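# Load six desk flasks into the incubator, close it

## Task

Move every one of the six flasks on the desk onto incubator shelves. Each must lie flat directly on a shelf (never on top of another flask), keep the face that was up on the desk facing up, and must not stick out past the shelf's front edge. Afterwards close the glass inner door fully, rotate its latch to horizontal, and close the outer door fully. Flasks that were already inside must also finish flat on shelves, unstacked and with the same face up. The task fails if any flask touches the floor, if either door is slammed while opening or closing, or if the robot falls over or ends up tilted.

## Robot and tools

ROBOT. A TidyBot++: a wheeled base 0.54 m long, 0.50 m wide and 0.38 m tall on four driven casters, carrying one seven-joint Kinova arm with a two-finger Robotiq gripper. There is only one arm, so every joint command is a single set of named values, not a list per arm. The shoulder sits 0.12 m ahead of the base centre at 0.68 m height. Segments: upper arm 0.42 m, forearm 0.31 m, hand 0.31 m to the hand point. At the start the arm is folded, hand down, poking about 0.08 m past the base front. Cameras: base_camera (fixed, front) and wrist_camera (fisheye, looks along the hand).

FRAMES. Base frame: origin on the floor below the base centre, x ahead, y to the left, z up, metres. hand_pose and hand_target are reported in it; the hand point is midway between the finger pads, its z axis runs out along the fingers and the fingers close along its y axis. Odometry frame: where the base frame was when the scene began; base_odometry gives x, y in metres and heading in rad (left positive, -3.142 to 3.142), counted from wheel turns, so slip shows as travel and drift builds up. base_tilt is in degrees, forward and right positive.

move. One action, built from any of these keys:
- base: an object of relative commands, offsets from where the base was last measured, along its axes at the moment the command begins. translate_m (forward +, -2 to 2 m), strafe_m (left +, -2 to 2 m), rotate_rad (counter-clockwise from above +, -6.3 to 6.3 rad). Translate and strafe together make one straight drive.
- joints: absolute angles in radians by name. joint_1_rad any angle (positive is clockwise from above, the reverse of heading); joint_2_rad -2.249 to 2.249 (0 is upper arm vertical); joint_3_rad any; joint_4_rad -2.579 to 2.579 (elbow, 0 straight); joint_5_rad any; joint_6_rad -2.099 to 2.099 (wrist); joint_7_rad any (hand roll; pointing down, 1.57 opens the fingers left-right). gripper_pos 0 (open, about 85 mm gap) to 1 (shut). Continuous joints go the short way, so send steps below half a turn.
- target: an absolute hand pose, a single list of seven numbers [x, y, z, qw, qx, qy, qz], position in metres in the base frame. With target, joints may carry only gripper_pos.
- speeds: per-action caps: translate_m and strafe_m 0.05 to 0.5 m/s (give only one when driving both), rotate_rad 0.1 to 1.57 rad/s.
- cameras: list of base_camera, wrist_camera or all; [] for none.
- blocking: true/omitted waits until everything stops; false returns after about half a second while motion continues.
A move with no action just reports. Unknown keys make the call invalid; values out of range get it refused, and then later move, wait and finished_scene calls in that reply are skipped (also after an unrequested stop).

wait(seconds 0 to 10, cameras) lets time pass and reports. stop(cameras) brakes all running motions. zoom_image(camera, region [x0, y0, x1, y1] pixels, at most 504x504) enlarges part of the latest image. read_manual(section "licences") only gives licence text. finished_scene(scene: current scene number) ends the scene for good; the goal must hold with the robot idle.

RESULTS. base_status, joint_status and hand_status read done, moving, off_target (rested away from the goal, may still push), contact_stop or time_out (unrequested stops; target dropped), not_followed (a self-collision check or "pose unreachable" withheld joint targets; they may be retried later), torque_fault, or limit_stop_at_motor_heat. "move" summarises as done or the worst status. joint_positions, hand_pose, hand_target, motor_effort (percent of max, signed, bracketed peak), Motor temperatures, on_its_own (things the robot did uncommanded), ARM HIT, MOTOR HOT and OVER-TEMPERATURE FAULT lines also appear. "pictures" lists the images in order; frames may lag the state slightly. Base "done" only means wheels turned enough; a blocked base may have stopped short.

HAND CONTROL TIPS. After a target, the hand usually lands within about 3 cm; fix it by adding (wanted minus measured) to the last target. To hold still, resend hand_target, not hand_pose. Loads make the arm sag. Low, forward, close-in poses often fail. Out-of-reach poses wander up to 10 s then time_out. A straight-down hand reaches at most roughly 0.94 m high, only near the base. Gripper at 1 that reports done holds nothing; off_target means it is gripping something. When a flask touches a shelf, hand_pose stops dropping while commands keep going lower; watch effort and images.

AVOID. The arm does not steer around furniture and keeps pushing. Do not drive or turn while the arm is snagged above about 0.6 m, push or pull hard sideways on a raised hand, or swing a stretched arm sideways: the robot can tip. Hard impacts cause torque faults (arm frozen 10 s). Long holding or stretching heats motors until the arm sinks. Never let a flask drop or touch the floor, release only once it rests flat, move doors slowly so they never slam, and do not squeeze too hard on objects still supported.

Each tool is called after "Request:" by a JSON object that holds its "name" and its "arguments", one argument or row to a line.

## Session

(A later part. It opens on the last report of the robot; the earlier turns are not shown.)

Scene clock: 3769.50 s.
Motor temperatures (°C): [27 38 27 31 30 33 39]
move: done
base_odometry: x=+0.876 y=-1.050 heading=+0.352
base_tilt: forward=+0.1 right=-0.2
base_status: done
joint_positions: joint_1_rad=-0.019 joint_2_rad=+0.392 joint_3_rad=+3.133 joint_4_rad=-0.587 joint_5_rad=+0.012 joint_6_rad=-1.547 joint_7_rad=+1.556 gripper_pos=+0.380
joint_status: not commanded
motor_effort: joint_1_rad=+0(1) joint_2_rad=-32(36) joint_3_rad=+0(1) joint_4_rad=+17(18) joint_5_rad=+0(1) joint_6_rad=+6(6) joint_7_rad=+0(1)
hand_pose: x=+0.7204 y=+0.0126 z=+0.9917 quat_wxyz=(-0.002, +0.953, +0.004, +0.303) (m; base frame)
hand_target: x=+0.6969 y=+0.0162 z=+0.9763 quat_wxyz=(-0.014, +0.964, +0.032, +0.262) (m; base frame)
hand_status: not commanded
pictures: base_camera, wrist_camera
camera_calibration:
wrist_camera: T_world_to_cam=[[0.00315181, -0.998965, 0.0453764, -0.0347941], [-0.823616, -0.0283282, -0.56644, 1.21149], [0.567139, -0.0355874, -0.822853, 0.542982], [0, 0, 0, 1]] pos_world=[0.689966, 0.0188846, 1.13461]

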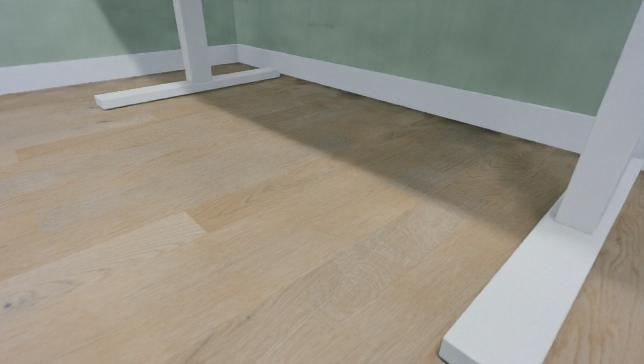

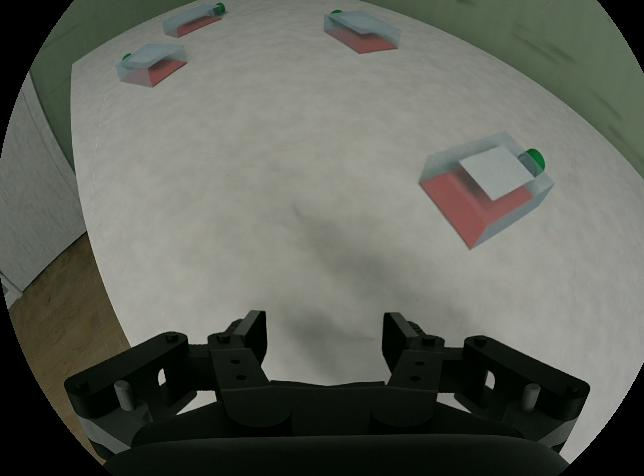

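Request:
{"name": "move", "arguments": {

}}

Scene clock: 3849.77 s.
Motor temperatures (°C): [27 36 27 31 30 33 39]
base_odometry: x=+0.876 y=-1.050 heading=+0.352
base_tilt: forward=+0.0 right=-0.2
base_status: done
joint_positions: joint_1_rad=-0.019 joint_2_rad=+0.392 joint_3_rad=+3.133 joint_4_rad=-0.587 joint_5_rad=+0.012 joint_6_rad=-1.547 joint_7_rad=+1.556 gripper_pos=+0.380
joint_status: not commanded
motor_effort: joint_1_rad=+0(1) joint_2_rad=-32(36) joint_3_rad=+0(1) joint_4_rad=+16(18) joint_5_rad=+0(1) joint_6_rad=+6(6) joint_7_rad=+0(1)
hand_pose: x=+0.7204 y=+0.0126 z=+0.9917 quat_wxyz=(-0.002, +0.953, +0.004, +0.303) (m; base frame)
hand_target: x=+0.6969 y=+0.0162 z=+0.9763 quat_wxyz=(-0.014, +0.964, +0.032, +0.262) (m; base frame)
hand_status: not commanded
pictures: base_camera, wrist_camera
camera_calibration:
wrist_camera: T_world_to_cam=[[0.00315181, -0.998965, 0.0453764, -0.0347941], [-0.823616, -0.0283282, -0.56644, 1.21149], [0.567139, -0.0355874, -0.822853, 0.542982], [0, 0, 0, 1]] pos_world=[0.689966, 0.0188846, 1.13461]

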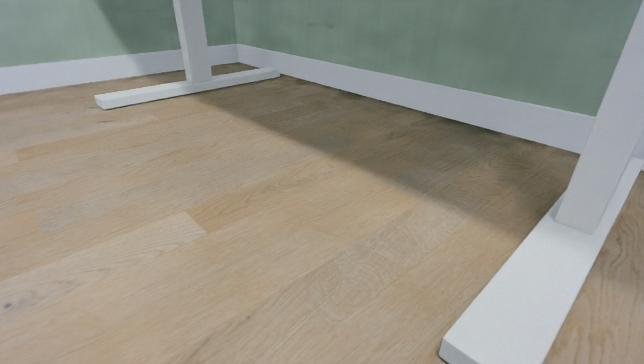

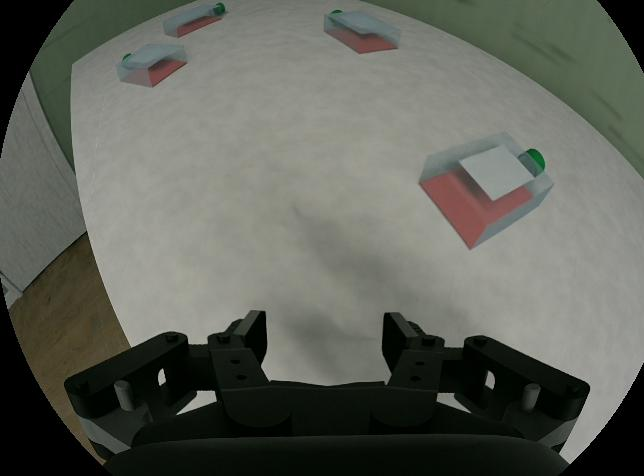

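Request:
{"name": "zoom_image", "arguments": {
  "camera": "base_camera",
  "region": [400, 120, 644, 364]
}}

Request:
{"name": "zoom_image", "arguments": {
  "camera": "wrist_camera",
  "region": [100, 0, 604, 280]
}}

Scaled by 2.066.

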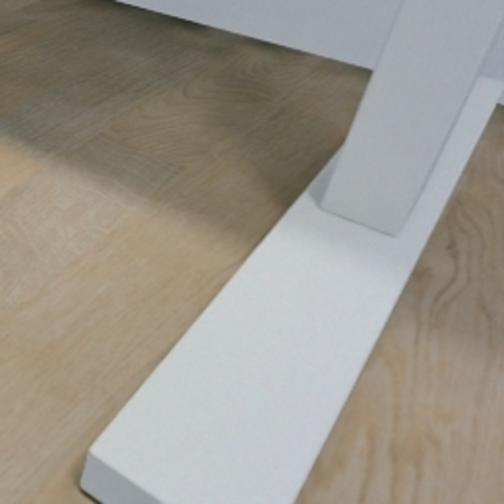

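Scaled by 1.000.

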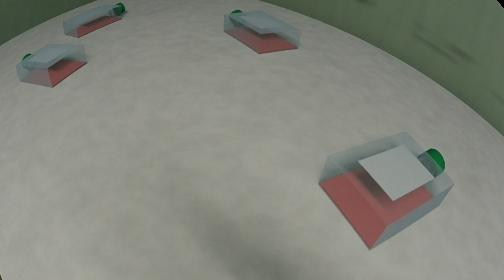

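Request:
{"name": "zoom_image", "arguments": {
  "camera": "base_camera",
  "region": [60, 30, 310, 130]
}}

Request:
{"name": "zoom_image", "arguments": {
  "camera": "base_camera",
  "region": [520, 80, 644, 200]
}}

Scaled by 2.016.

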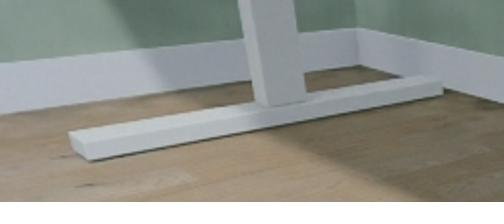

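Scaled by 4.065.

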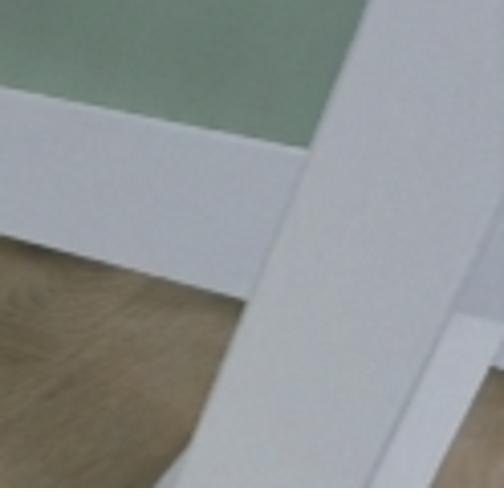

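Request:
{"name": "zoom_image", "arguments": {
  "camera": "wrist_camera",
  "region": [0, 20, 250, 270]
}}

Request:
{"name": "zoom_image", "arguments": {
  "camera": "wrist_camera",
  "region": [394, 100, 594, 270]
}}

Scaled by 2.016.

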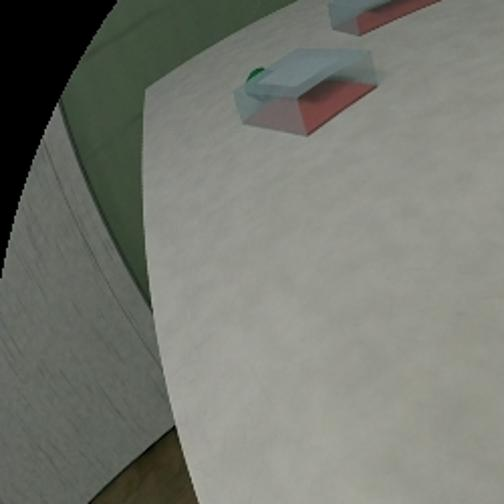

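Scaled by 2.520.

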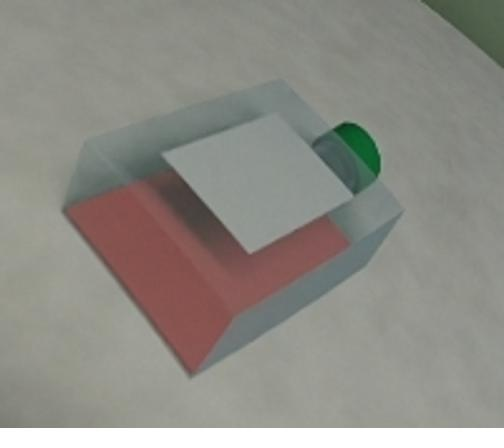

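Request:
{"name": "move", "arguments": {
  "base": {"translate_m": -0.2611, "strafe_m": -0.2536, "rotate_rad": 0.77},
  "speeds": {"translate_m": 0.3, "rotate_rad": 0.6},
  "joints": {"gripper_pos": 0.97}
}}

Scene clock: 4206.07 s.
Motor temperatures (°C): [27 35 27 30 30 33 38]
move: done
base_odometry: x=+0.718 y=-1.379 heading=+1.123
base_tilt: forward=+0.0 right=-0.2
base_status: done
joint_positions: joint_1_rad=-0.010 joint_2_rad=+0.394 joint_3_rad=+3.133 joint_4_rad=-0.588 joint_5_rad=+0.007 joint_6_rad=-1.548 joint_7_rad=+1.556 gripper_pos=+0.970
joint_status: all done
motor_effort: joint_1_rad=+0(4) joint_2_rad=-32(36) joint_3_rad=+0(2) joint_4_rad=+16(17) joint_5_rad=-1(1) joint_6_rad=+5(6) joint_7_rad=+1(1)
hand_pose: x=+0.7205 y=+0.0087 z=+0.9902 quat_wxyz=(-0.003, +0.954, +0.000, +0.301) (m; base frame)
hand_target: x=+0.6969 y=+0.0162 z=+0.9763 quat_wxyz=(-0.014, +0.964, +0.032, +0.262) (m; base frame)
hand_status: not commanded
pictures: base_camera, wrist_camera
camera_calibration:
wrist_camera: T_world_to_cam=[[-0.00297383, -0.999135, 0.0414664, -0.030287], [-0.825899, -0.0209254, -0.56343, 1.20926], [0.56381, -0.0359226, -0.825123, 0.546146], [0, 0, 0, 1]] pos_world=[0.69071, 0.0146623, 1.13322]

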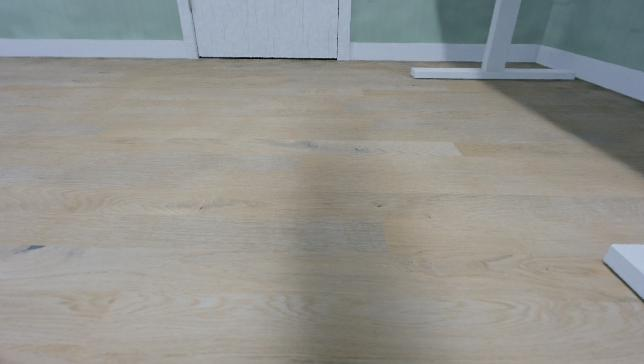

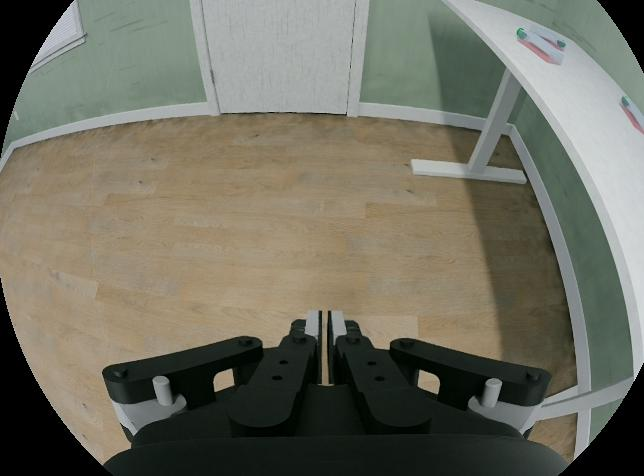

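Request:
{"name": "zoom_image", "arguments": {
  "camera": "base_camera",
  "region": [390, 20, 644, 120]
}}

Request:
{"name": "zoom_image", "arguments": {
  "camera": "base_camera",
  "region": [560, 220, 644, 320]
}}

Scaled by 1.984.

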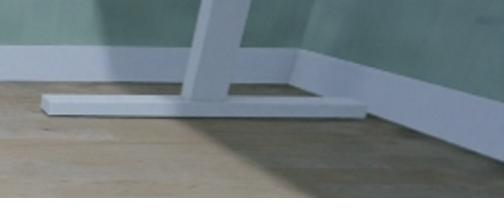

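Scaled by 5.040.

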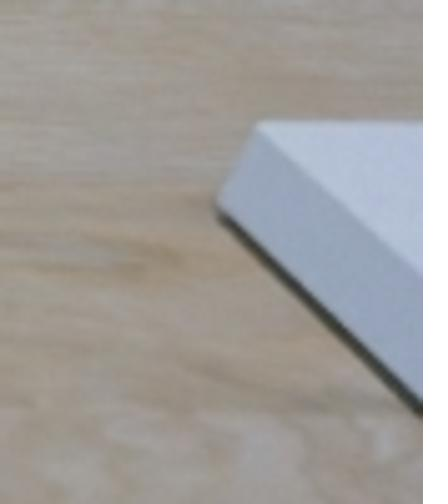

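Request:
{"name": "move", "arguments": {
  "base": {"strafe_m": -0.75},
  "speeds": {"strafe_m": 0.25}
}}

Scene clock: 4246.77 s.
Motor temperatures (°C): [27 35 27 30 30 33 38]
move: done
base_odometry: x=+1.394 y=-1.703 heading=+1.123
base_tilt: forward=+0.0 right=-0.2
base_status: done
joint_positions: joint_1_rad=-0.005 joint_2_rad=+0.394 joint_3_rad=+3.133 joint_4_rad=-0.588 joint_5_rad=+0.007 joint_6_rad=-1.548 joint_7_rad=+1.556 gripper_pos=+0.970
joint_status: not commanded
motor_effort: joint_1_rad=+0(4) joint_2_rad=-33(33) joint_3_rad=+0(2) joint_4_rad=+16(17) joint_5_rad=+0(2) joint_6_rad=+6(6) joint_7_rad=+0(1)
hand_pose: x=+0.7205 y=+0.0059 z=+0.9902 quat_wxyz=(-0.002, +0.954, -0.002, +0.301) (m; base frame)
hand_target: x=+0.6969 y=+0.0162 z=+0.9763 quat_wxyz=(-0.014, +0.964, +0.032, +0.262) (m; base frame)
hand_status: not commanded
pictures: base_camera, wrist_camera
camera_calibration:
wrist_camera: T_world_to_cam=[[-0.00753475, -0.999137, 0.0408504, -0.0291445], [-0.825948, -0.0168102, -0.563496, 1.20928], [0.563696, -0.0379861, -0.825108, 0.546126], [0, 0, 0, 1]] pos_world=[0.690732, 0.0119541, 1.13323]

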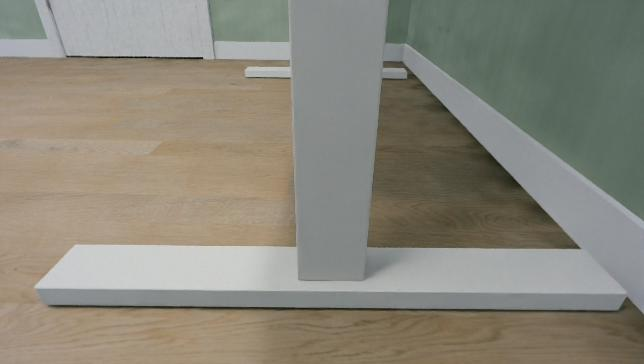

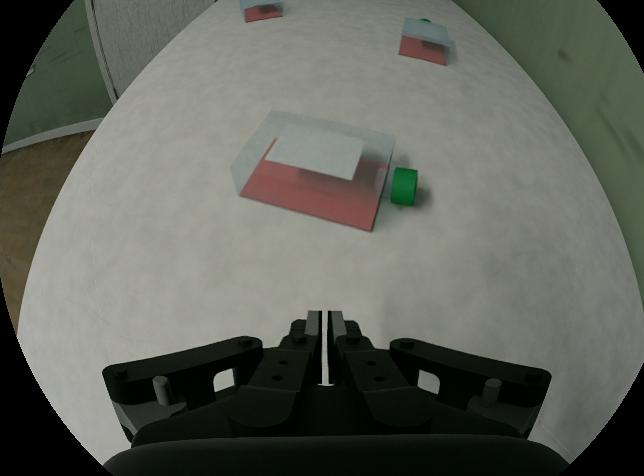

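Request:
{"name": "zoom_image", "arguments": {
  "camera": "wrist_camera",
  "region": [220, 90, 440, 250]
}}

Scaled by 2.291.

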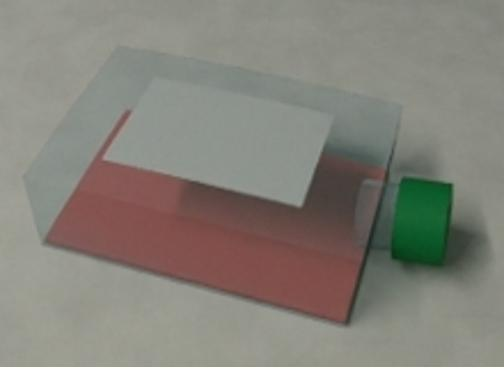

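Request:
{"name": "move", "arguments": {
  "base": {"translate_m": 0.19, "strafe_m": -0.072},
  "speeds": {"translate_m": 0.15}
}}

Request:
{"name": "zoom_image", "arguments": {
  "camera": "wrist_camera",
  "region": [150, 180, 500, 476]
}}

Scene clock: 4291.93 s.
Motor temperatures (°C): [27 35 27 30 30 33 38]
move: done
base_odometry: x=+1.541 y=-1.564 heading=+1.123
base_tilt: forward=+0.0 right=-0.2
base_status: done
joint_positions: joint_1_rad=-0.004 joint_2_rad=+0.282 joint_3_rad=+3.133 joint_4_rad=-0.597 joint_5_rad=+0.006 joint_6_rad=-1.552 joint_7_rad=+1.556 gripper_pos=+0.970
joint_status: not commanded
motor_effort: joint_1_rad=-1(3) joint_2_rad=-7(34) joint_3_rad=+0(2) joint_4_rad=+16(25) joint_5_rad=-1(2) joint_6_rad=+6(7) joint_7_rad=+0(1)
hand_pose: x=+0.6811 y=+0.0055 z=+1.0505 quat_wxyz=(-0.003, +0.938, -0.002, +0.348) (m; base frame)
hand_target: x=+0.6969 y=+0.0162 z=+0.9763 quat_wxyz=(-0.014, +0.964, +0.032, +0.262) (m; base frame)
hand_status: not commanded
pictures: base_camera, wrist_camera
camera_calibration:
wrist_camera: T_world_to_cam=[[-0.0118544, -0.99916, 0.0392278, -0.0276816], [-0.766522, -0.0161117, -0.642016, 1.25271], [0.642108, -0.0376797, -0.765687, 0.502295], [0, 0, 0, 1]] pos_world=[0.637371, 0.0114512, 1.18994]

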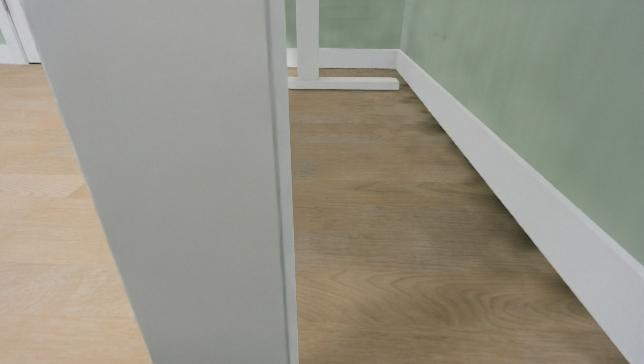

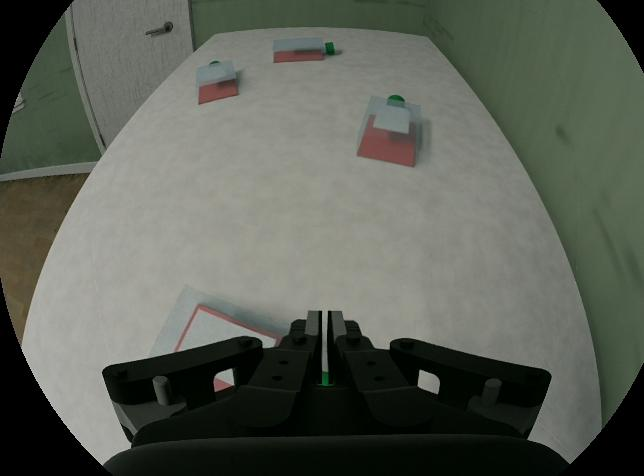

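Scaled by 1.440.

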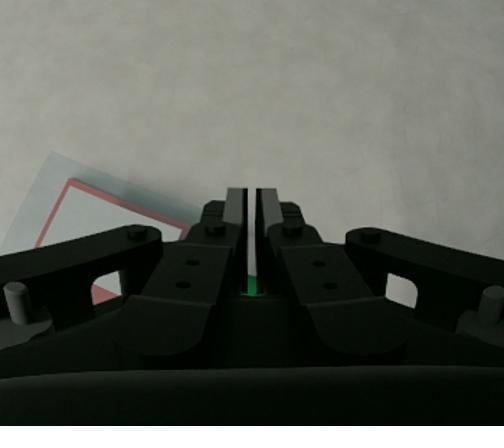

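Request:
{"name": "move", "arguments": {
  "joints": {"joint_2_rad": 0.20, "joint_4_rad": -0.96, "joint_6_rad": -1.19}
}}

Scene clock: 4334.53 s.
Motor temperatures (°C): [27 35 27 30 30 33 38]
move: done
base_odometry: x=+1.541 y=-1.563 heading=+1.123
base_tilt: forward=+0.0 right=-0.2
base_status: not commanded
joint_positions: joint_1_rad=-0.004 joint_2_rad=+0.226 joint_3_rad=+3.133 joint_4_rad=-0.944 joint_5_rad=+0.006 joint_6_rad=-1.270 joint_7_rad=+1.556 gripper_pos=+0.970
joint_status: all done
motor_effort: joint_1_rad=+0(1) joint_2_rad=-28(33) joint_3_rad=+0(0) joint_4_rad=+19(20) joint_5_rad=+0(1) joint_6_rad=+6(7) joint_7_rad=+1(1)
hand_pose: x=+0.7037 y=+0.0063 z=+0.9768 quat_wxyz=(-0.002, +0.939, -0.001, +0.344) (m; base frame)
hand_target: x=+0.7120 y=+0.0162 z=+1.0012 quat_wxyz=(-0.011, +0.922, +0.026, +0.386) (m; base frame)
hand_status: not commanded
pictures: base_camera, wrist_camera
camera_calibration:
wrist_camera: T_world_to_cam=[[-0.00990139, -0.999118, 0.0408176, -0.0266839], [-0.771899, -0.0183121, -0.635482, 1.2202], [0.635668, -0.0377992, -0.771036, 0.441127], [0, 0, 0, 1]] pos_world=[0.661194, 0.0123584, 1.11663]

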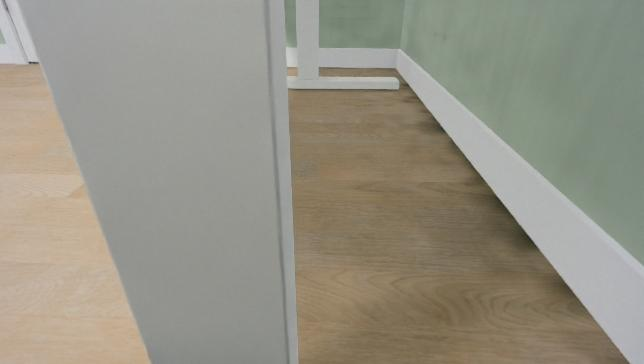

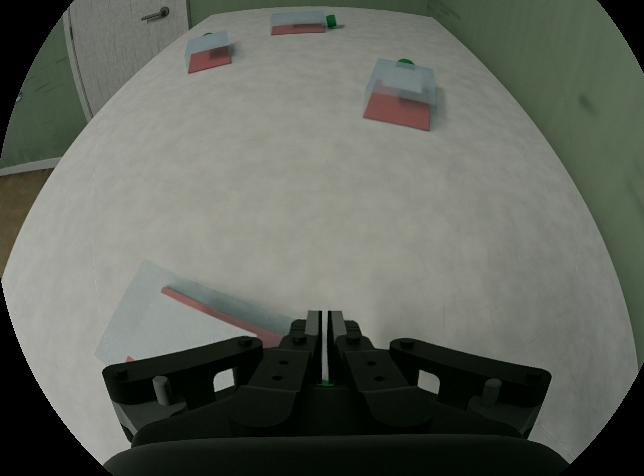

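Request:
{"name": "move", "arguments": {
  "base": {"strafe_m": -0.009},
  "speeds": {"strafe_m": 0.08},
  "joints": {"joint_2_rad": 0.205, "joint_4_rad": -1.06, "joint_6_rad": -1.075},
  "cameras": ["wrist_camera"]
}}

Scene clock: 4373.37 s.
Motor temperatures (°C): [27 35 27 30 30 33 38]
move: done
base_odometry: x=+1.549 y=-1.567 heading=+1.123
base_tilt: forward=+0.0 right=-0.2
base_status: done
joint_positions: joint_1_rad=-0.003 joint_2_rad=+0.224 joint_3_rad=+3.133 joint_4_rad=-1.045 joint_5_rad=+0.006 joint_6_rad=-1.154 joint_7_rad=+1.556 gripper_pos=+0.970
joint_status: all done
motor_effort: joint_1_rad=-1(3) joint_2_rad=-29(31) joint_3_rad=+0(2) joint_4_rad=+19(20) joint_5_rad=-1(1) joint_6_rad=+6(7) joint_7_rad=-1(1)
hand_pose: x=+0.7173 y=+0.0058 z=+0.9512 quat_wxyz=(-0.002, +0.936, -0.002, +0.352) (m; base frame)
hand_target: x=+0.7278 y=+0.0158 z=+0.9721 quat_wxyz=(-0.011, +0.920, +0.024, +0.390) (m; base frame)
hand_status: not commanded
pictures: wrist_camera
camera_calibration:
wrist_camera: T_world_to_cam=[[-0.0112401, -0.999123, 0.0403395, -0.0245755], [-0.761235, -0.0176087, -0.648237, 1.21883], [0.648379, -0.0379941, -0.760369, 0.393446], [0, 0, 0, 1]] pos_world=[0.672435, 0.0118566, 1.09025]

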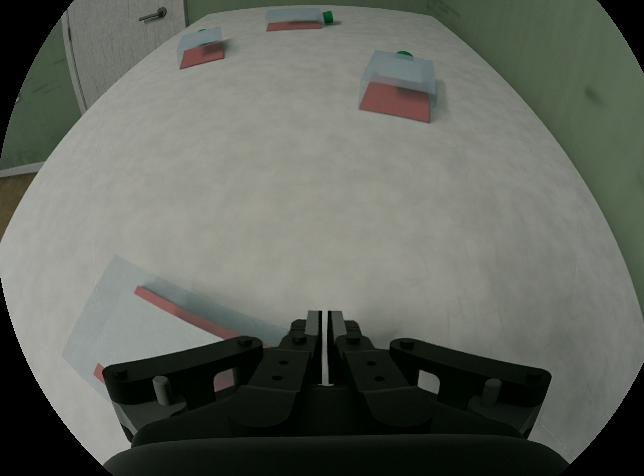

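Request:
{"name": "zoom_image", "arguments": {
  "camera": "wrist_camera",
  "region": [220, 260, 420, 420]
}}

Scaled by 2.520.

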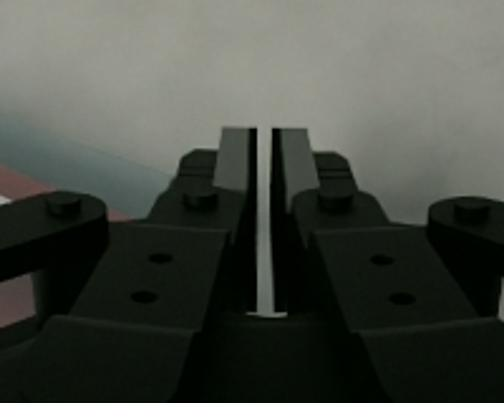

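Request:
{"name": "move", "arguments": {
  "joints": {"joint_2_rad": 0.208, "joint_4_rad": -1.115, "joint_6_rad": -1.04},
  "cameras": ["wrist_camera"]
}}

Scene clock: 4391.20 s.
Motor temperatures (°C): [27 35 27 30 30 33 38]
move: done
base_odometry: x=+1.549 y=-1.567 heading=+1.123
base_tilt: forward=+0.0 right=-0.2
base_status: not commanded
joint_positions: joint_1_rad=-0.003 joint_2_rad=+0.224 joint_3_rad=+3.133 joint_4_rad=-1.102 joint_5_rad=+0.006 joint_6_rad=-1.117 joint_7_rad=+1.556 gripper_pos=+0.970
joint_status: all done
motor_effort: joint_1_rad=+0(1) joint_2_rad=-29(31) joint_3_rad=+0(0) joint_4_rad=+19(21) joint_5_rad=+0(1) joint_6_rad=+6(7) joint_7_rad=+1(1)
hand_pose: x=+0.7176 y=+0.0059 z=+0.9304 quat_wxyz=(-0.002, +0.939, -0.002, +0.343) (m; base frame)
hand_target: x=+0.7290 y=+0.0157 z=+0.9492 quat_wxyz=(-0.011, +0.925, +0.023, +0.380) (m; base frame)
hand_status: not commanded
pictures: wrist_camera
camera_calibration:
wrist_camera: T_world_to_cam=[[-0.0102398, -0.999112, 0.0408769, -0.024884], [-0.773209, -0.0180102, -0.633896, 1.20086], [0.634069, -0.0380973, -0.772337, 0.398778], [0, 0, 0, 1]] pos_world=[0.675404, 0.0119581, 1.07023]

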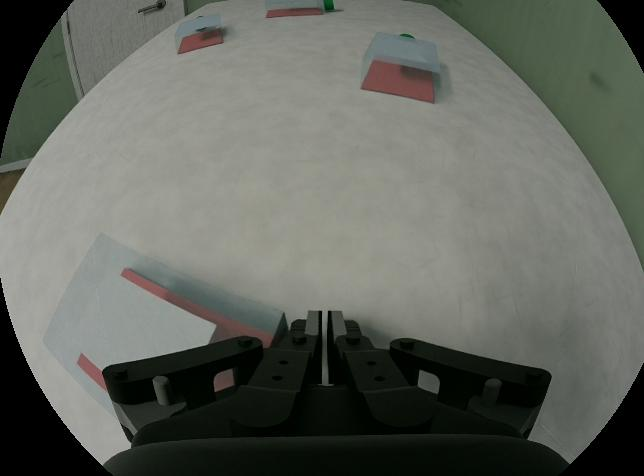

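Request:
{"name": "move", "arguments": {
  "base": {"translate_m": -0.045, "strafe_m": 0.01},
  "speeds": {"translate_m": 0.06},
  "cameras": ["wrist_camera"]
}}

Scene clock: 4399.03 s.
Motor temperatures (°C): [27 35 27 30 30 33 38]
move: done
base_odometry: x=+1.521 y=-1.603 heading=+1.123
base_tilt: forward=+0.1 right=-0.2
base_status: done
joint_positions: joint_1_rad=-0.003 joint_2_rad=+0.222 joint_3_rad=+3.133 joint_4_rad=-1.102 joint_5_rad=+0.006 joint_6_rad=-1.114 joint_7_rad=+1.556 gripper_pos=+0.970
joint_status: not commanded
motor_effort: joint_1_rad=+0(2) joint_2_rad=-29(33) joint_3_rad=+0(1) joint_4_rad=+19(20) joint_5_rad=+0(1) joint_6_rad=+6(7) joint_7_rad=+0(1)
hand_pose: x=+0.7179 y=+0.0059 z=+0.9316 quat_wxyz=(-0.002, +0.939, -0.002, +0.345) (m; base frame)
hand_target: x=+0.7290 y=+0.0157 z=+0.9492 quat_wxyz=(-0.011, +0.925, +0.023, +0.380) (m; base frame)
hand_status: not commanded
pictures: wrist_camera
camera_calibration:
wrist_camera: T_world_to_cam=[[-0.0103939, -0.999112, 0.0408379, -0.0247856], [-0.770864, -0.0180071, -0.636745, 1.20286], [0.636915, -0.0380988, -0.769992, 0.395332], [0, 0, 0, 1]] pos_world=[0.67519, 0.0119581, 1.07133]

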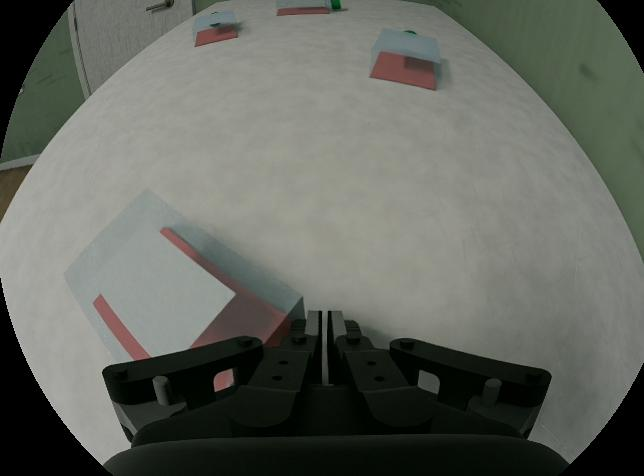

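Request:
{"name": "move", "arguments": {
  "base": {"translate_m": -0.0294, "strafe_m": 0.0283},
  "speeds": {"translate_m": 0.06},
  "cameras": ["wrist_camera"]
}}

Scene clock: 4416.77 s.
Motor temperatures (°C): [27 35 27 30 30 33 38]
move: done
base_odometry: x=+1.483 y=-1.618 heading=+1.124
base_tilt: forward=+0.0 right=-0.2
base_status: done
joint_positions: joint_1_rad=-0.003 joint_2_rad=+0.222 joint_3_rad=+3.133 joint_4_rad=-1.102 joint_5_rad=+0.006 joint_6_rad=-1.114 joint_7_rad=+1.556 gripper_pos=+0.970
joint_status: not commanded
motor_effort: joint_1_rad=+0(3) joint_2_rad=-29(31) joint_3_rad=+0(2) joint_4_rad=+19(20) joint_5_rad=+0(1) joint_6_rad=+6(6) joint_7_rad=+0(1)
hand_pose: x=+0.7179 y=+0.0058 z=+0.9319 quat_wxyz=(-0.002, +0.939, -0.002, +0.345) (m; base frame)
hand_target: x=+0.7290 y=+0.0157 z=+0.9492 quat_wxyz=(-0.011, +0.925, +0.023, +0.380) (m; base frame)
hand_status: not commanded
pictures: wrist_camera
camera_calibration:
wrist_camera: T_world_to_cam=[[-0.01056, -0.99911, 0.0408419, -0.0247869], [-0.770407, -0.017909, -0.6373, 1.20319], [0.637464, -0.0381947, -0.769533, 0.394685], [0, 0, 0, 1]] pos_world=[0.675088, 0.011858, 1.07153]

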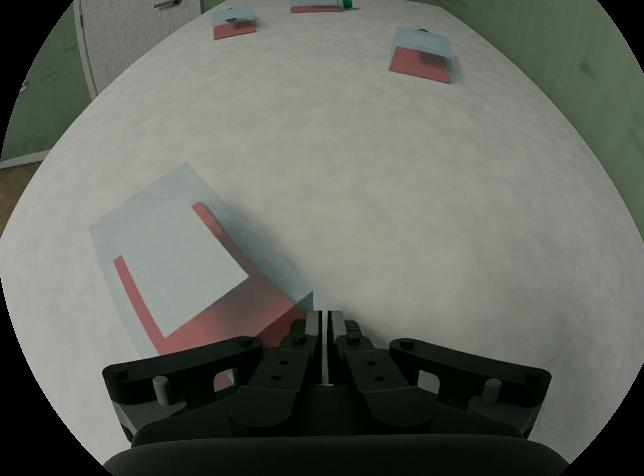

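Request:
{"name": "move", "arguments": {
  "base": {"translate_m": -0.022, "strafe_m": 0.036},
  "speeds": {"translate_m": 0.06},
  "cameras": ["wrist_camera"]
}}

Scene clock: 4431.67 s.
Motor temperatures (°C): [27 35 27 30 30 33 38]
move: done
base_odometry: x=+1.441 y=-1.622 heading=+1.124
base_tilt: forward=+0.0 right=-0.2
base_status: done
joint_positions: joint_1_rad=-0.003 joint_2_rad=+0.222 joint_3_rad=+3.133 joint_4_rad=-1.102 joint_5_rad=+0.006 joint_6_rad=-1.114 joint_7_rad=+1.556 gripper_pos=+0.970
joint_status: not commanded
motor_effort: joint_1_rad=-1(4) joint_2_rad=-29(31) joint_3_rad=+0(2) joint_4_rad=+19(20) joint_5_rad=+0(1) joint_6_rad=+6(6) joint_7_rad=+0(1)
hand_pose: x=+0.7179 y=+0.0056 z=+0.9319 quat_wxyz=(-0.002, +0.939, -0.002, +0.345) (m; base frame)
hand_target: x=+0.7290 y=+0.0157 z=+0.9492 quat_wxyz=(-0.011, +0.925, +0.023, +0.380) (m; base frame)
hand_status: not commanded
pictures: wrist_camera
camera_calibration:
wrist_camera: T_world_to_cam=[[-0.0107831, -0.99911, 0.0407884, -0.0247834], [-0.770317, -0.0177086, -0.637416, 1.20331], [0.63757, -0.0382933, -0.76944, 0.394585], [0, 0, 0, 1]] pos_world=[0.675089, 0.0116576, 1.07163]

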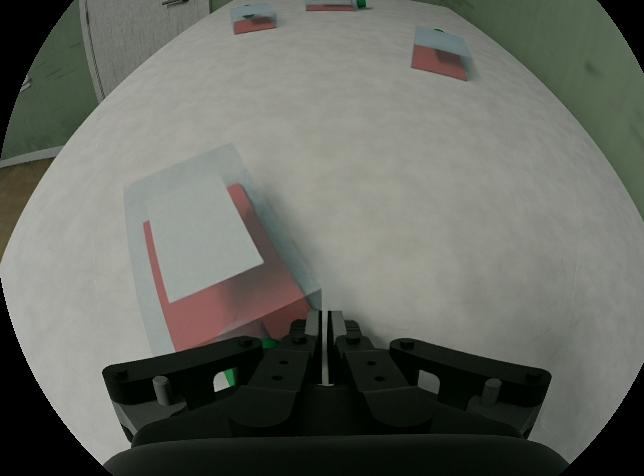

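Request:
{"name": "move", "arguments": {
  "base": {"translate_m": -0.015, "strafe_m": 0.027},
  "speeds": {"translate_m": 0.06},
  "cameras": ["wrist_camera"]
}}

Scene clock: 4458.77 s.
Motor temperatures (°C): [27 35 27 30 30 33 38]
move: done
base_odometry: x=+1.410 y=-1.624 heading=+1.124
base_tilt: forward=+0.1 right=-0.2
base_status: done
joint_positions: joint_1_rad=-0.002 joint_2_rad=+0.222 joint_3_rad=+3.133 joint_4_rad=-1.102 joint_5_rad=+0.006 joint_6_rad=-1.114 joint_7_rad=+1.556 gripper_pos=+0.970
joint_status: not commanded
motor_effort: joint_1_rad=-1(3) joint_2_rad=-29(30) joint_3_rad=+0(2) joint_4_rad=+19(20) joint_5_rad=+0(1) joint_6_rad=+6(7) joint_7_rad=+0(1)
hand_pose: x=+0.7179 y=+0.0055 z=+0.9320 quat_wxyz=(-0.002, +0.939, -0.002, +0.345) (m; base frame)
hand_target: x=+0.7290 y=+0.0157 z=+0.9492 quat_wxyz=(-0.011, +0.925, +0.023, +0.380) (m; base frame)
hand_status: not commanded
pictures: wrist_camera
camera_calibration:
wrist_camera: T_world_to_cam=[[-0.0109294, -0.999108, 0.040801, -0.0246992], [-0.770276, -0.0176064, -0.637468, 1.20326], [0.637617, -0.0383951, -0.769396, 0.394571], [0, 0, 0, 1]] pos_world=[0.674989, 0.0116575, 1.07163]

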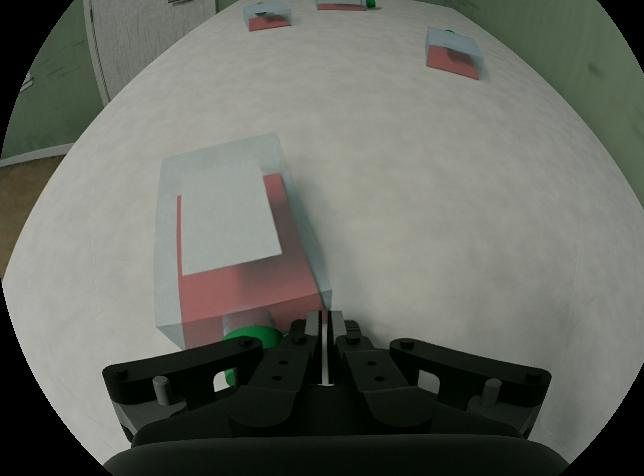

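Request:
{"name": "move", "arguments": {
  "base": {"translate_m": -0.007, "strafe_m": 0.022},
  "speeds": {"strafe_m": 0.06},
  "cameras": ["wrist_camera"]
}}

Scene clock: 4475.87 s.
Motor temperatures (°C): [27 35 27 30 30 33 38]
move: done
base_odometry: x=+1.387 y=-1.621 heading=+1.124
base_tilt: forward=+0.0 right=-0.2
base_status: done
joint_positions: joint_1_rad=-0.002 joint_2_rad=+0.222 joint_3_rad=+3.133 joint_4_rad=-1.102 joint_5_rad=+0.006 joint_6_rad=-1.113 joint_7_rad=+1.556 gripper_pos=+0.970
joint_status: not commanded
motor_effort: joint_1_rad=-1(4) joint_2_rad=-28(31) joint_3_rad=+0(2) joint_4_rad=+19(19) joint_5_rad=+0(1) joint_6_rad=+6(7) joint_7_rad=+0(1)
hand_pose: x=+0.7179 y=+0.0054 z=+0.9320 quat_wxyz=(-0.002, +0.939, -0.002, +0.345) (m; base frame)
hand_target: x=+0.7290 y=+0.0157 z=+0.9492 quat_wxyz=(-0.011, +0.925, +0.023, +0.380) (m; base frame)
hand_status: not commanded
pictures: wrist_camera
camera_calibration:
wrist_camera: T_world_to_cam=[[-0.011212, -0.999103, 0.040824, -0.0246322], [-0.770276, -0.0174035, -0.637473, 1.20334], [0.637612, -0.0385931, -0.76939, 0.394502], [0, 0, 0, 1]] pos_world=[0.675091, 0.0115573, 1.07163]

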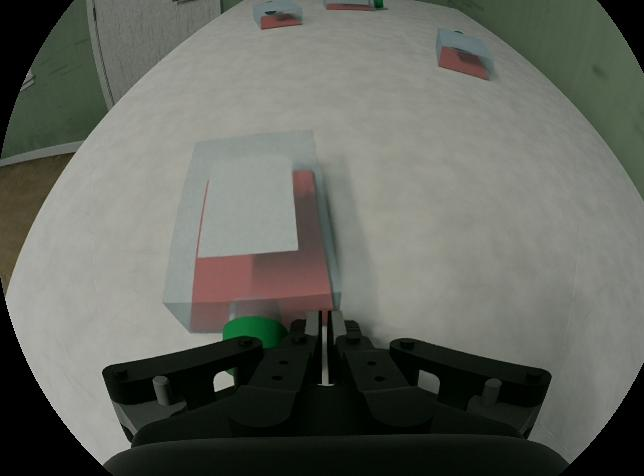

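Request:
{"name": "move", "arguments": {
  "joints": {"joint_2_rad": 0.19, "joint_4_rad": -0.93, "joint_6_rad": -1.20},
  "cameras": ["wrist_camera"]
}}

Request:
{"name": "move", "arguments": {
  "base": {"translate_m": -0.179, "strafe_m": -0.086, "rotate_rad": 0.13},
  "speeds": {"translate_m": 0.15},
  "joints": {"gripper_pos": 0.0},
  "cameras": ["wrist_camera"]
}}

Scene clock: 4504.13 s.
Motor temperatures (°C): [27 35 27 30 30 33 38]
move: done
base_odometry: x=+1.387 y=-1.621 heading=+1.124
base_tilt: forward=+0.0 right=-0.2
base_status: not commanded
joint_positions: joint_1_rad=-0.002 joint_2_rad=+0.208 joint_3_rad=+3.133 joint_4_rad=-0.947 joint_5_rad=+0.006 joint_6_rad=-1.130 joint_7_rad=+1.556 gripper_pos=+0.970
joint_status: all done
motor_effort: joint_1_rad=+0(1) joint_2_rad=-28(31) joint_3_rad=+0(0) joint_4_rad=+19(21) joint_5_rad=+0(1) joint_6_rad=+7(8) joint_7_rad=+0(1)
hand_pose: x=+0.7287 y=+0.0054 z=+1.0165 quat_wxyz=(-0.003, +0.910, -0.002, +0.415) (m; base frame)
hand_target: x=+0.7090 y=+0.0162 z=+1.0202 quat_wxyz=(-0.011, +0.916, +0.026, +0.400) (m; base frame)
hand_status: not commanded
pictures: wrist_camera
camera_calibration:
wrist_camera: T_world_to_cam=[[-0.0174414, -0.99916, 0.0370826, -0.0196304], [-0.664836, -0.0161118, -0.746816, 1.29975], [0.746786, -0.0376793, -0.663996, 0.266026], [0, 0, 0, 1]] pos_world=[0.665115, 0.0113512, 1.14804]

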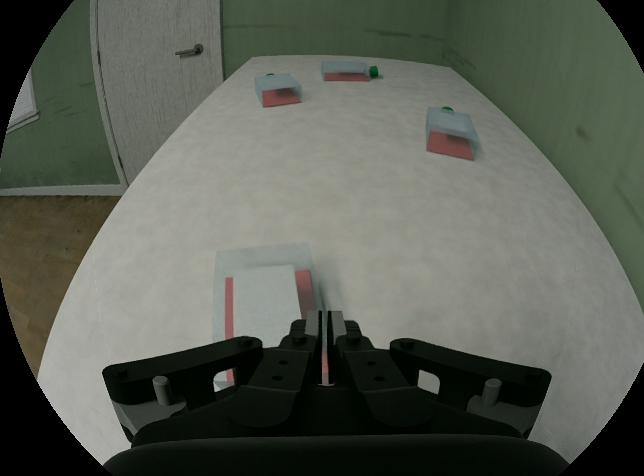

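Scene clock: 4506.17 s.
Motor temperatures (°C): [27 35 27 30 30 33 38]
move: done
base_odometry: x=+1.387 y=-1.820 heading=+1.254
base_tilt: forward=+0.0 right=-0.2
base_status: done
joint_positions: joint_1_rad=-0.007 joint_2_rad=+0.203 joint_3_rad=+3.130 joint_4_rad=-0.947 joint_5_rad=+0.003 joint_6_rad=-1.130 joint_7_rad=+1.556 gripper_pos=+0.000
joint_status: all done
motor_effort: joint_1_rad=-1(3) joint_2_rad=-28(33) joint_3_rad=+0(2) joint_4_rad=+18(21) joint_5_rad=+0(1) joint_6_rad=+7(8) joint_7_rad=+0(1)
hand_pose: x=+0.7267 y=+0.0109 z=+1.0200 quat_wxyz=(-0.006, +0.908, +0.001, +0.418) (m; base frame)
hand_target: x=+0.7090 y=+0.0162 z=+1.0202 quat_wxyz=(-0.011, +0.916, +0.026, +0.400) (m; base frame)
hand_status: not commanded
pictures: wrist_camera
camera_calibration:
wrist_camera: T_world_to_cam=[[-0.00835268, -0.999393, 0.0338323, -0.0175846], [-0.660417, -0.0198916, -0.750635, 1.30192], [0.750852, -0.0286133, -0.65985, 0.262789], [0, 0, 0, 1]] pos_world=[0.662348, 0.0158425, 1.15126]

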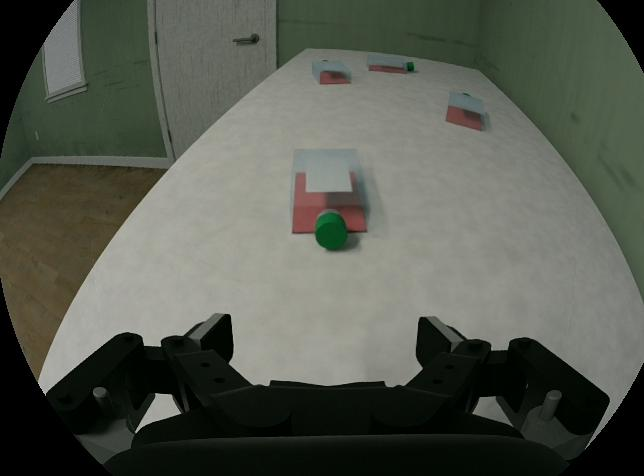

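Request:
{"name": "move", "arguments": {
  "joints": {"joint_2_rad": 0.155, "joint_4_rad": -1.41, "joint_6_rad": -0.36},
  "cameras": ["wrist_camera"]
}}

Request:
{"name": "zoom_image", "arguments": {
  "camera": "wrist_camera",
  "region": [200, 120, 450, 320]
}}

Scene clock: 4519.90 s.
Motor temperatures (°C): [27 35 27 31 30 33 38]
move: done
base_odometry: x=+1.387 y=-1.820 heading=+1.254
base_tilt: forward=+0.0 right=-0.2
base_status: not commanded
joint_positions: joint_1_rad=-0.007 joint_2_rad=+0.185 joint_3_rad=+3.130 joint_4_rad=-1.392 joint_5_rad=+0.003 joint_6_rad=-0.440 joint_7_rad=+1.556 gripper_pos=+0.000
joint_status: all done
motor_effort: joint_1_rad=+0(1) joint_2_rad=-30(32) joint_3_rad=+0(1) joint_4_rad=+21(22) joint_5_rad=+0(1) joint_6_rad=+9(9) joint_7_rad=+0(1)
hand_pose: x=+0.7914 y=+0.0128 z=+0.9588 quat_wxyz=(-0.008, +0.846, +0.002, +0.533) (m; base frame)
hand_target: x=+0.7901 y=+0.0106 z=+0.9915 quat_wxyz=(-0.004, +0.820, +0.012, +0.572) (m; base frame)
hand_status: not commanded
pictures: wrist_camera
camera_calibration:
wrist_camera: T_world_to_cam=[[-0.0147171, -0.999538, 0.0266084, -0.00109138], [-0.443566, -0.0173231, -0.896074, 1.26657], [0.896121, -0.0249902, -0.443106, -0.149015], [0, 0, 0, 1]] pos_world=[0.695326, 0.0171261, 1.06894]

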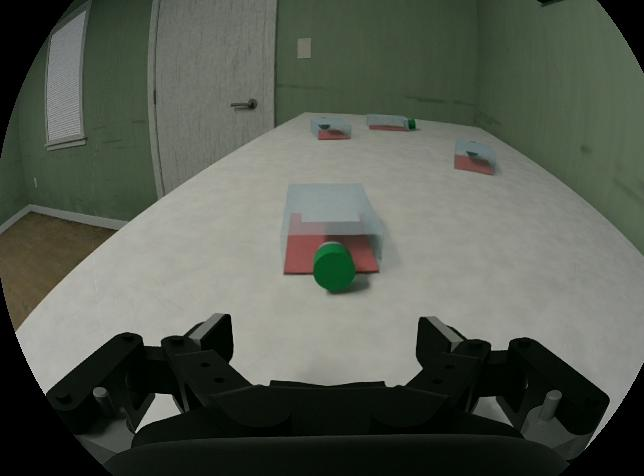

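Scaled by 2.016.

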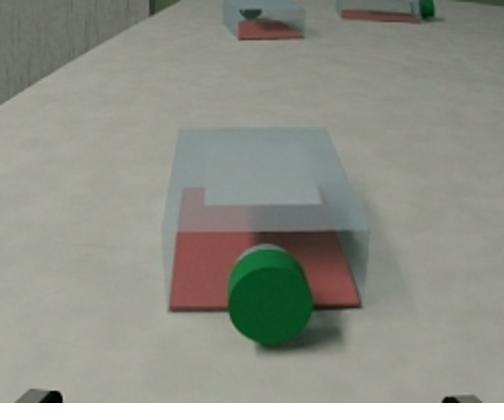

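Request:
{"name": "move", "arguments": {
  "base": {"translate_m": 0.04, "strafe_m": -0.006},
  "speeds": {"translate_m": 0.1},
  "joints": {"joint_2_rad": 0.172, "joint_4_rad": -1.52, "joint_6_rad": -0.236},
  "cameras": ["wrist_camera"]
}}

Request:
{"name": "zoom_image", "arguments": {
  "camera": "wrist_camera",
  "region": [200, 180, 450, 420]
}}

Scene clock: 4546.03 s.
Motor temperatures (°C): [27 35 27 31 30 33 38]
move: done
base_odometry: x=+1.406 y=-1.784 heading=+1.254
base_tilt: forward=+0.1 right=-0.2
base_status: done
joint_positions: joint_1_rad=-0.007 joint_2_rad=+0.186 joint_3_rad=+3.130 joint_4_rad=-1.505 joint_5_rad=+0.003 joint_6_rad=-0.314 joint_7_rad=+1.556 gripper_pos=+0.000
joint_status: all done
motor_effort: joint_1_rad=+0(2) joint_2_rad=-29(33) joint_3_rad=+0(1) joint_4_rad=+21(23) joint_5_rad=+0(1) joint_6_rad=+8(9) joint_7_rad=-1(1)
hand_pose: x=+0.7910 y=+0.0130 z=+0.9263 quat_wxyz=(-0.009, +0.843, +0.002, +0.538) (m; base frame)
hand_target: x=+0.7946 y=+0.0093 z=+0.9496 quat_wxyz=(-0.003, +0.821, +0.010, +0.570) (m; base frame)
hand_status: not commanded
pictures: wrist_camera
camera_calibration:
wrist_camera: T_world_to_cam=[[-0.0146199, -0.999552, 0.0261304, 0.000303318], [-0.433022, -0.0172262, -0.901219, 1.23369], [0.901265, -0.0244907, -0.432576, -0.176817], [0, 0, 0, 1]] pos_world=[0.693579, 0.0172246, 1.03533]

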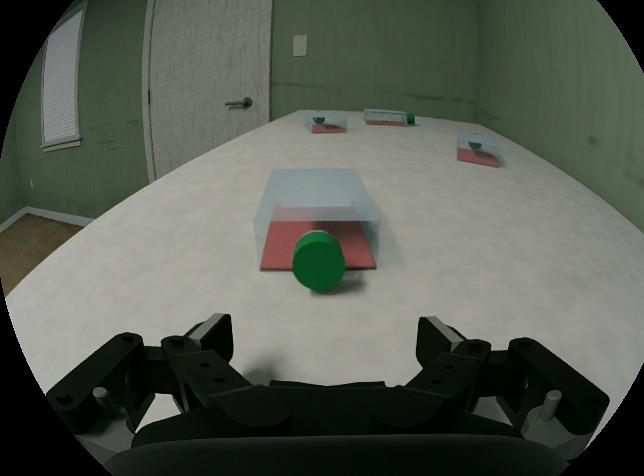

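Scaled by 2.016.

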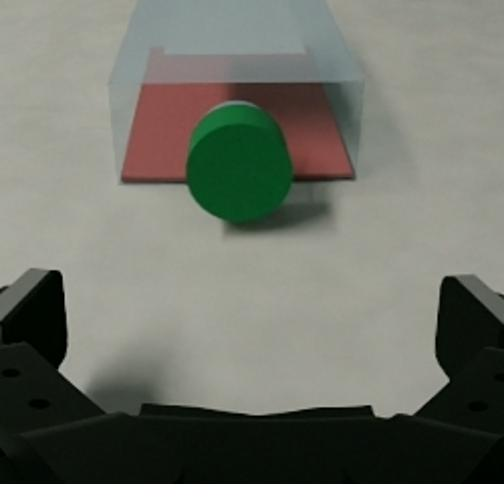

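Request:
{"name": "move", "arguments": {
  "base": {"translate_m": 0.05, "strafe_m": 0.0045},
  "speeds": {"translate_m": 0.08},
  "cameras": ["wrist_camera"]
}}

Request:
{"name": "zoom_image", "arguments": {
  "camera": "wrist_camera",
  "region": [200, 180, 450, 420]
}}

Scene clock: 4561.57 s.
Motor temperatures (°C): [27 35 27 31 30 33 38]
move: done
base_odometry: x=+1.417 y=-1.735 heading=+1.254
base_tilt: forward=+0.0 right=-0.2
base_status: done
joint_positions: joint_1_rad=-0.007 joint_2_rad=+0.186 joint_3_rad=+3.130 joint_4_rad=-1.505 joint_5_rad=+0.003 joint_6_rad=-0.312 joint_7_rad=+1.556 gripper_pos=+0.000
joint_status: not commanded
motor_effort: joint_1_rad=+0(1) joint_2_rad=-30(33) joint_3_rad=+0(1) joint_4_rad=+20(21) joint_5_rad=+0(1) joint_6_rad=+9(9) joint_7_rad=+0(1)
hand_pose: x=+0.7911 y=+0.0130 z=+0.9273 quat_wxyz=(-0.009, +0.842, +0.002, +0.539) (m; base frame)
hand_target: x=+0.7946 y=+0.0093 z=+0.9496 quat_wxyz=(-0.003, +0.821, +0.010, +0.570) (m; base frame)
hand_status: not commanded
pictures: wrist_camera
camera_calibration:
wrist_camera: T_world_to_cam=[[-0.0146872, -0.999552, 0.0260929, 0.000367485], [-0.430602, -0.0172291, -0.902377, 1.23375], [0.902422, -0.0244891, -0.430156, -0.179635], [0, 0, 0, 1]] pos_world=[0.693369, 0.0172247, 1.03603]

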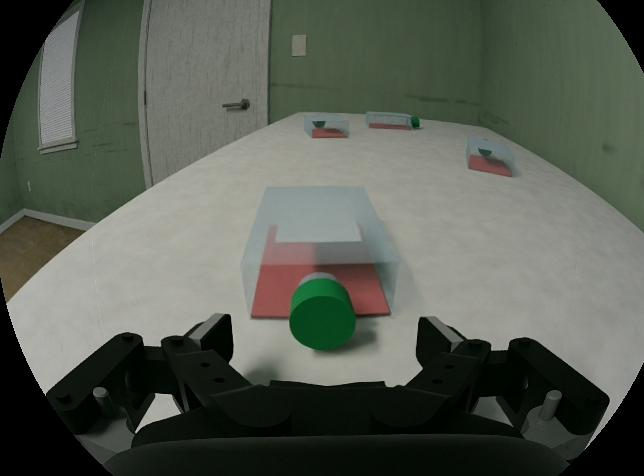

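Scaled by 2.016.

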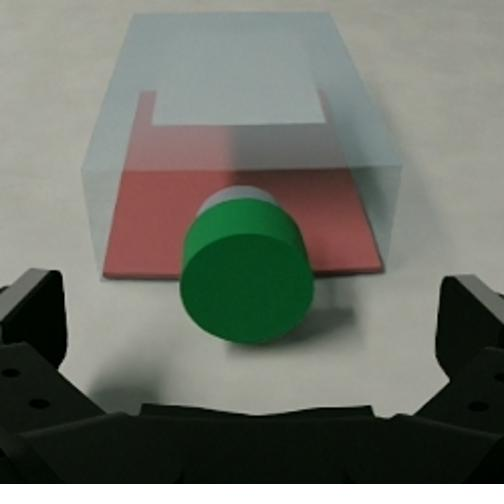

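Request:
{"name": "move", "arguments": {
  "base": {"translate_m": 0.034},
  "speeds": {"translate_m": 0.06},
  "joints": {"joint_4_rad": -1.53, "joint_6_rad": -0.226},
  "cameras": ["wrist_camera"]
}}

Request:
{"name": "zoom_image", "arguments": {
  "camera": "wrist_camera",
  "region": [200, 180, 450, 420]
}}

Scene clock: 4577.70 s.
Motor temperatures (°C): [27 35 27 31 30 33 38]
move: done
base_odometry: x=+1.428 y=-1.702 heading=+1.254
base_tilt: forward=+0.0 right=-0.2
base_status: done
joint_positions: joint_1_rad=-0.007 joint_2_rad=+0.185 joint_3_rad=+3.130 joint_4_rad=-1.515 joint_5_rad=+0.003 joint_6_rad=-0.301 joint_7_rad=+1.556 gripper_pos=+0.000
joint_status: all done
motor_effort: joint_1_rad=+0(2) joint_2_rad=-29(32) joint_3_rad=+0(1) joint_4_rad=+21(22) joint_5_rad=+0(1) joint_6_rad=+8(9) joint_7_rad=+0(1)
hand_pose: x=+0.7907 y=+0.0130 z=+0.9256 quat_wxyz=(-0.009, +0.842, +0.002, +0.540) (m; base frame)
hand_target: x=+0.7942 y=+0.0092 z=+0.9465 quat_wxyz=(-0.003, +0.821, +0.010, +0.570) (m; base frame)
hand_status: not commanded
pictures: wrist_camera
camera_calibration:
wrist_camera: T_world_to_cam=[[-0.0148052, -0.999553, 0.0259609, 0.000628801], [-0.428052, -0.0171283, -0.903592, 1.23117], [0.903633, -0.0244905, -0.427607, -0.183419], [0, 0, 0, 1]] pos_world=[0.692758, 0.0172243, 1.03403]

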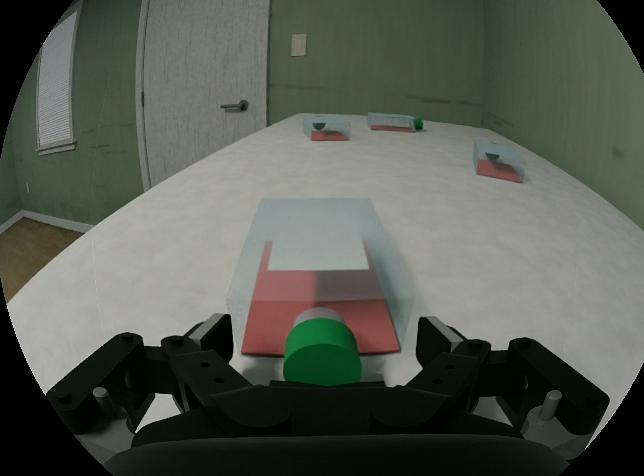

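Scaled by 2.016.

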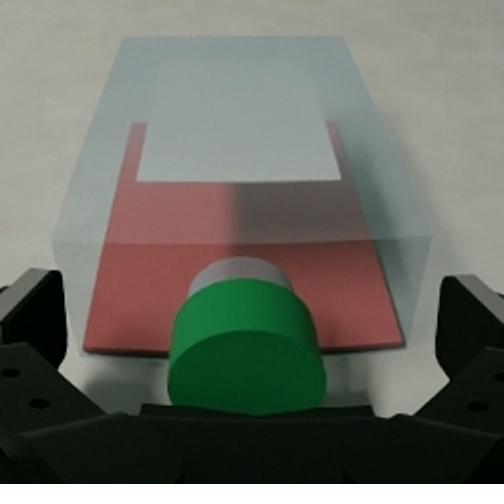

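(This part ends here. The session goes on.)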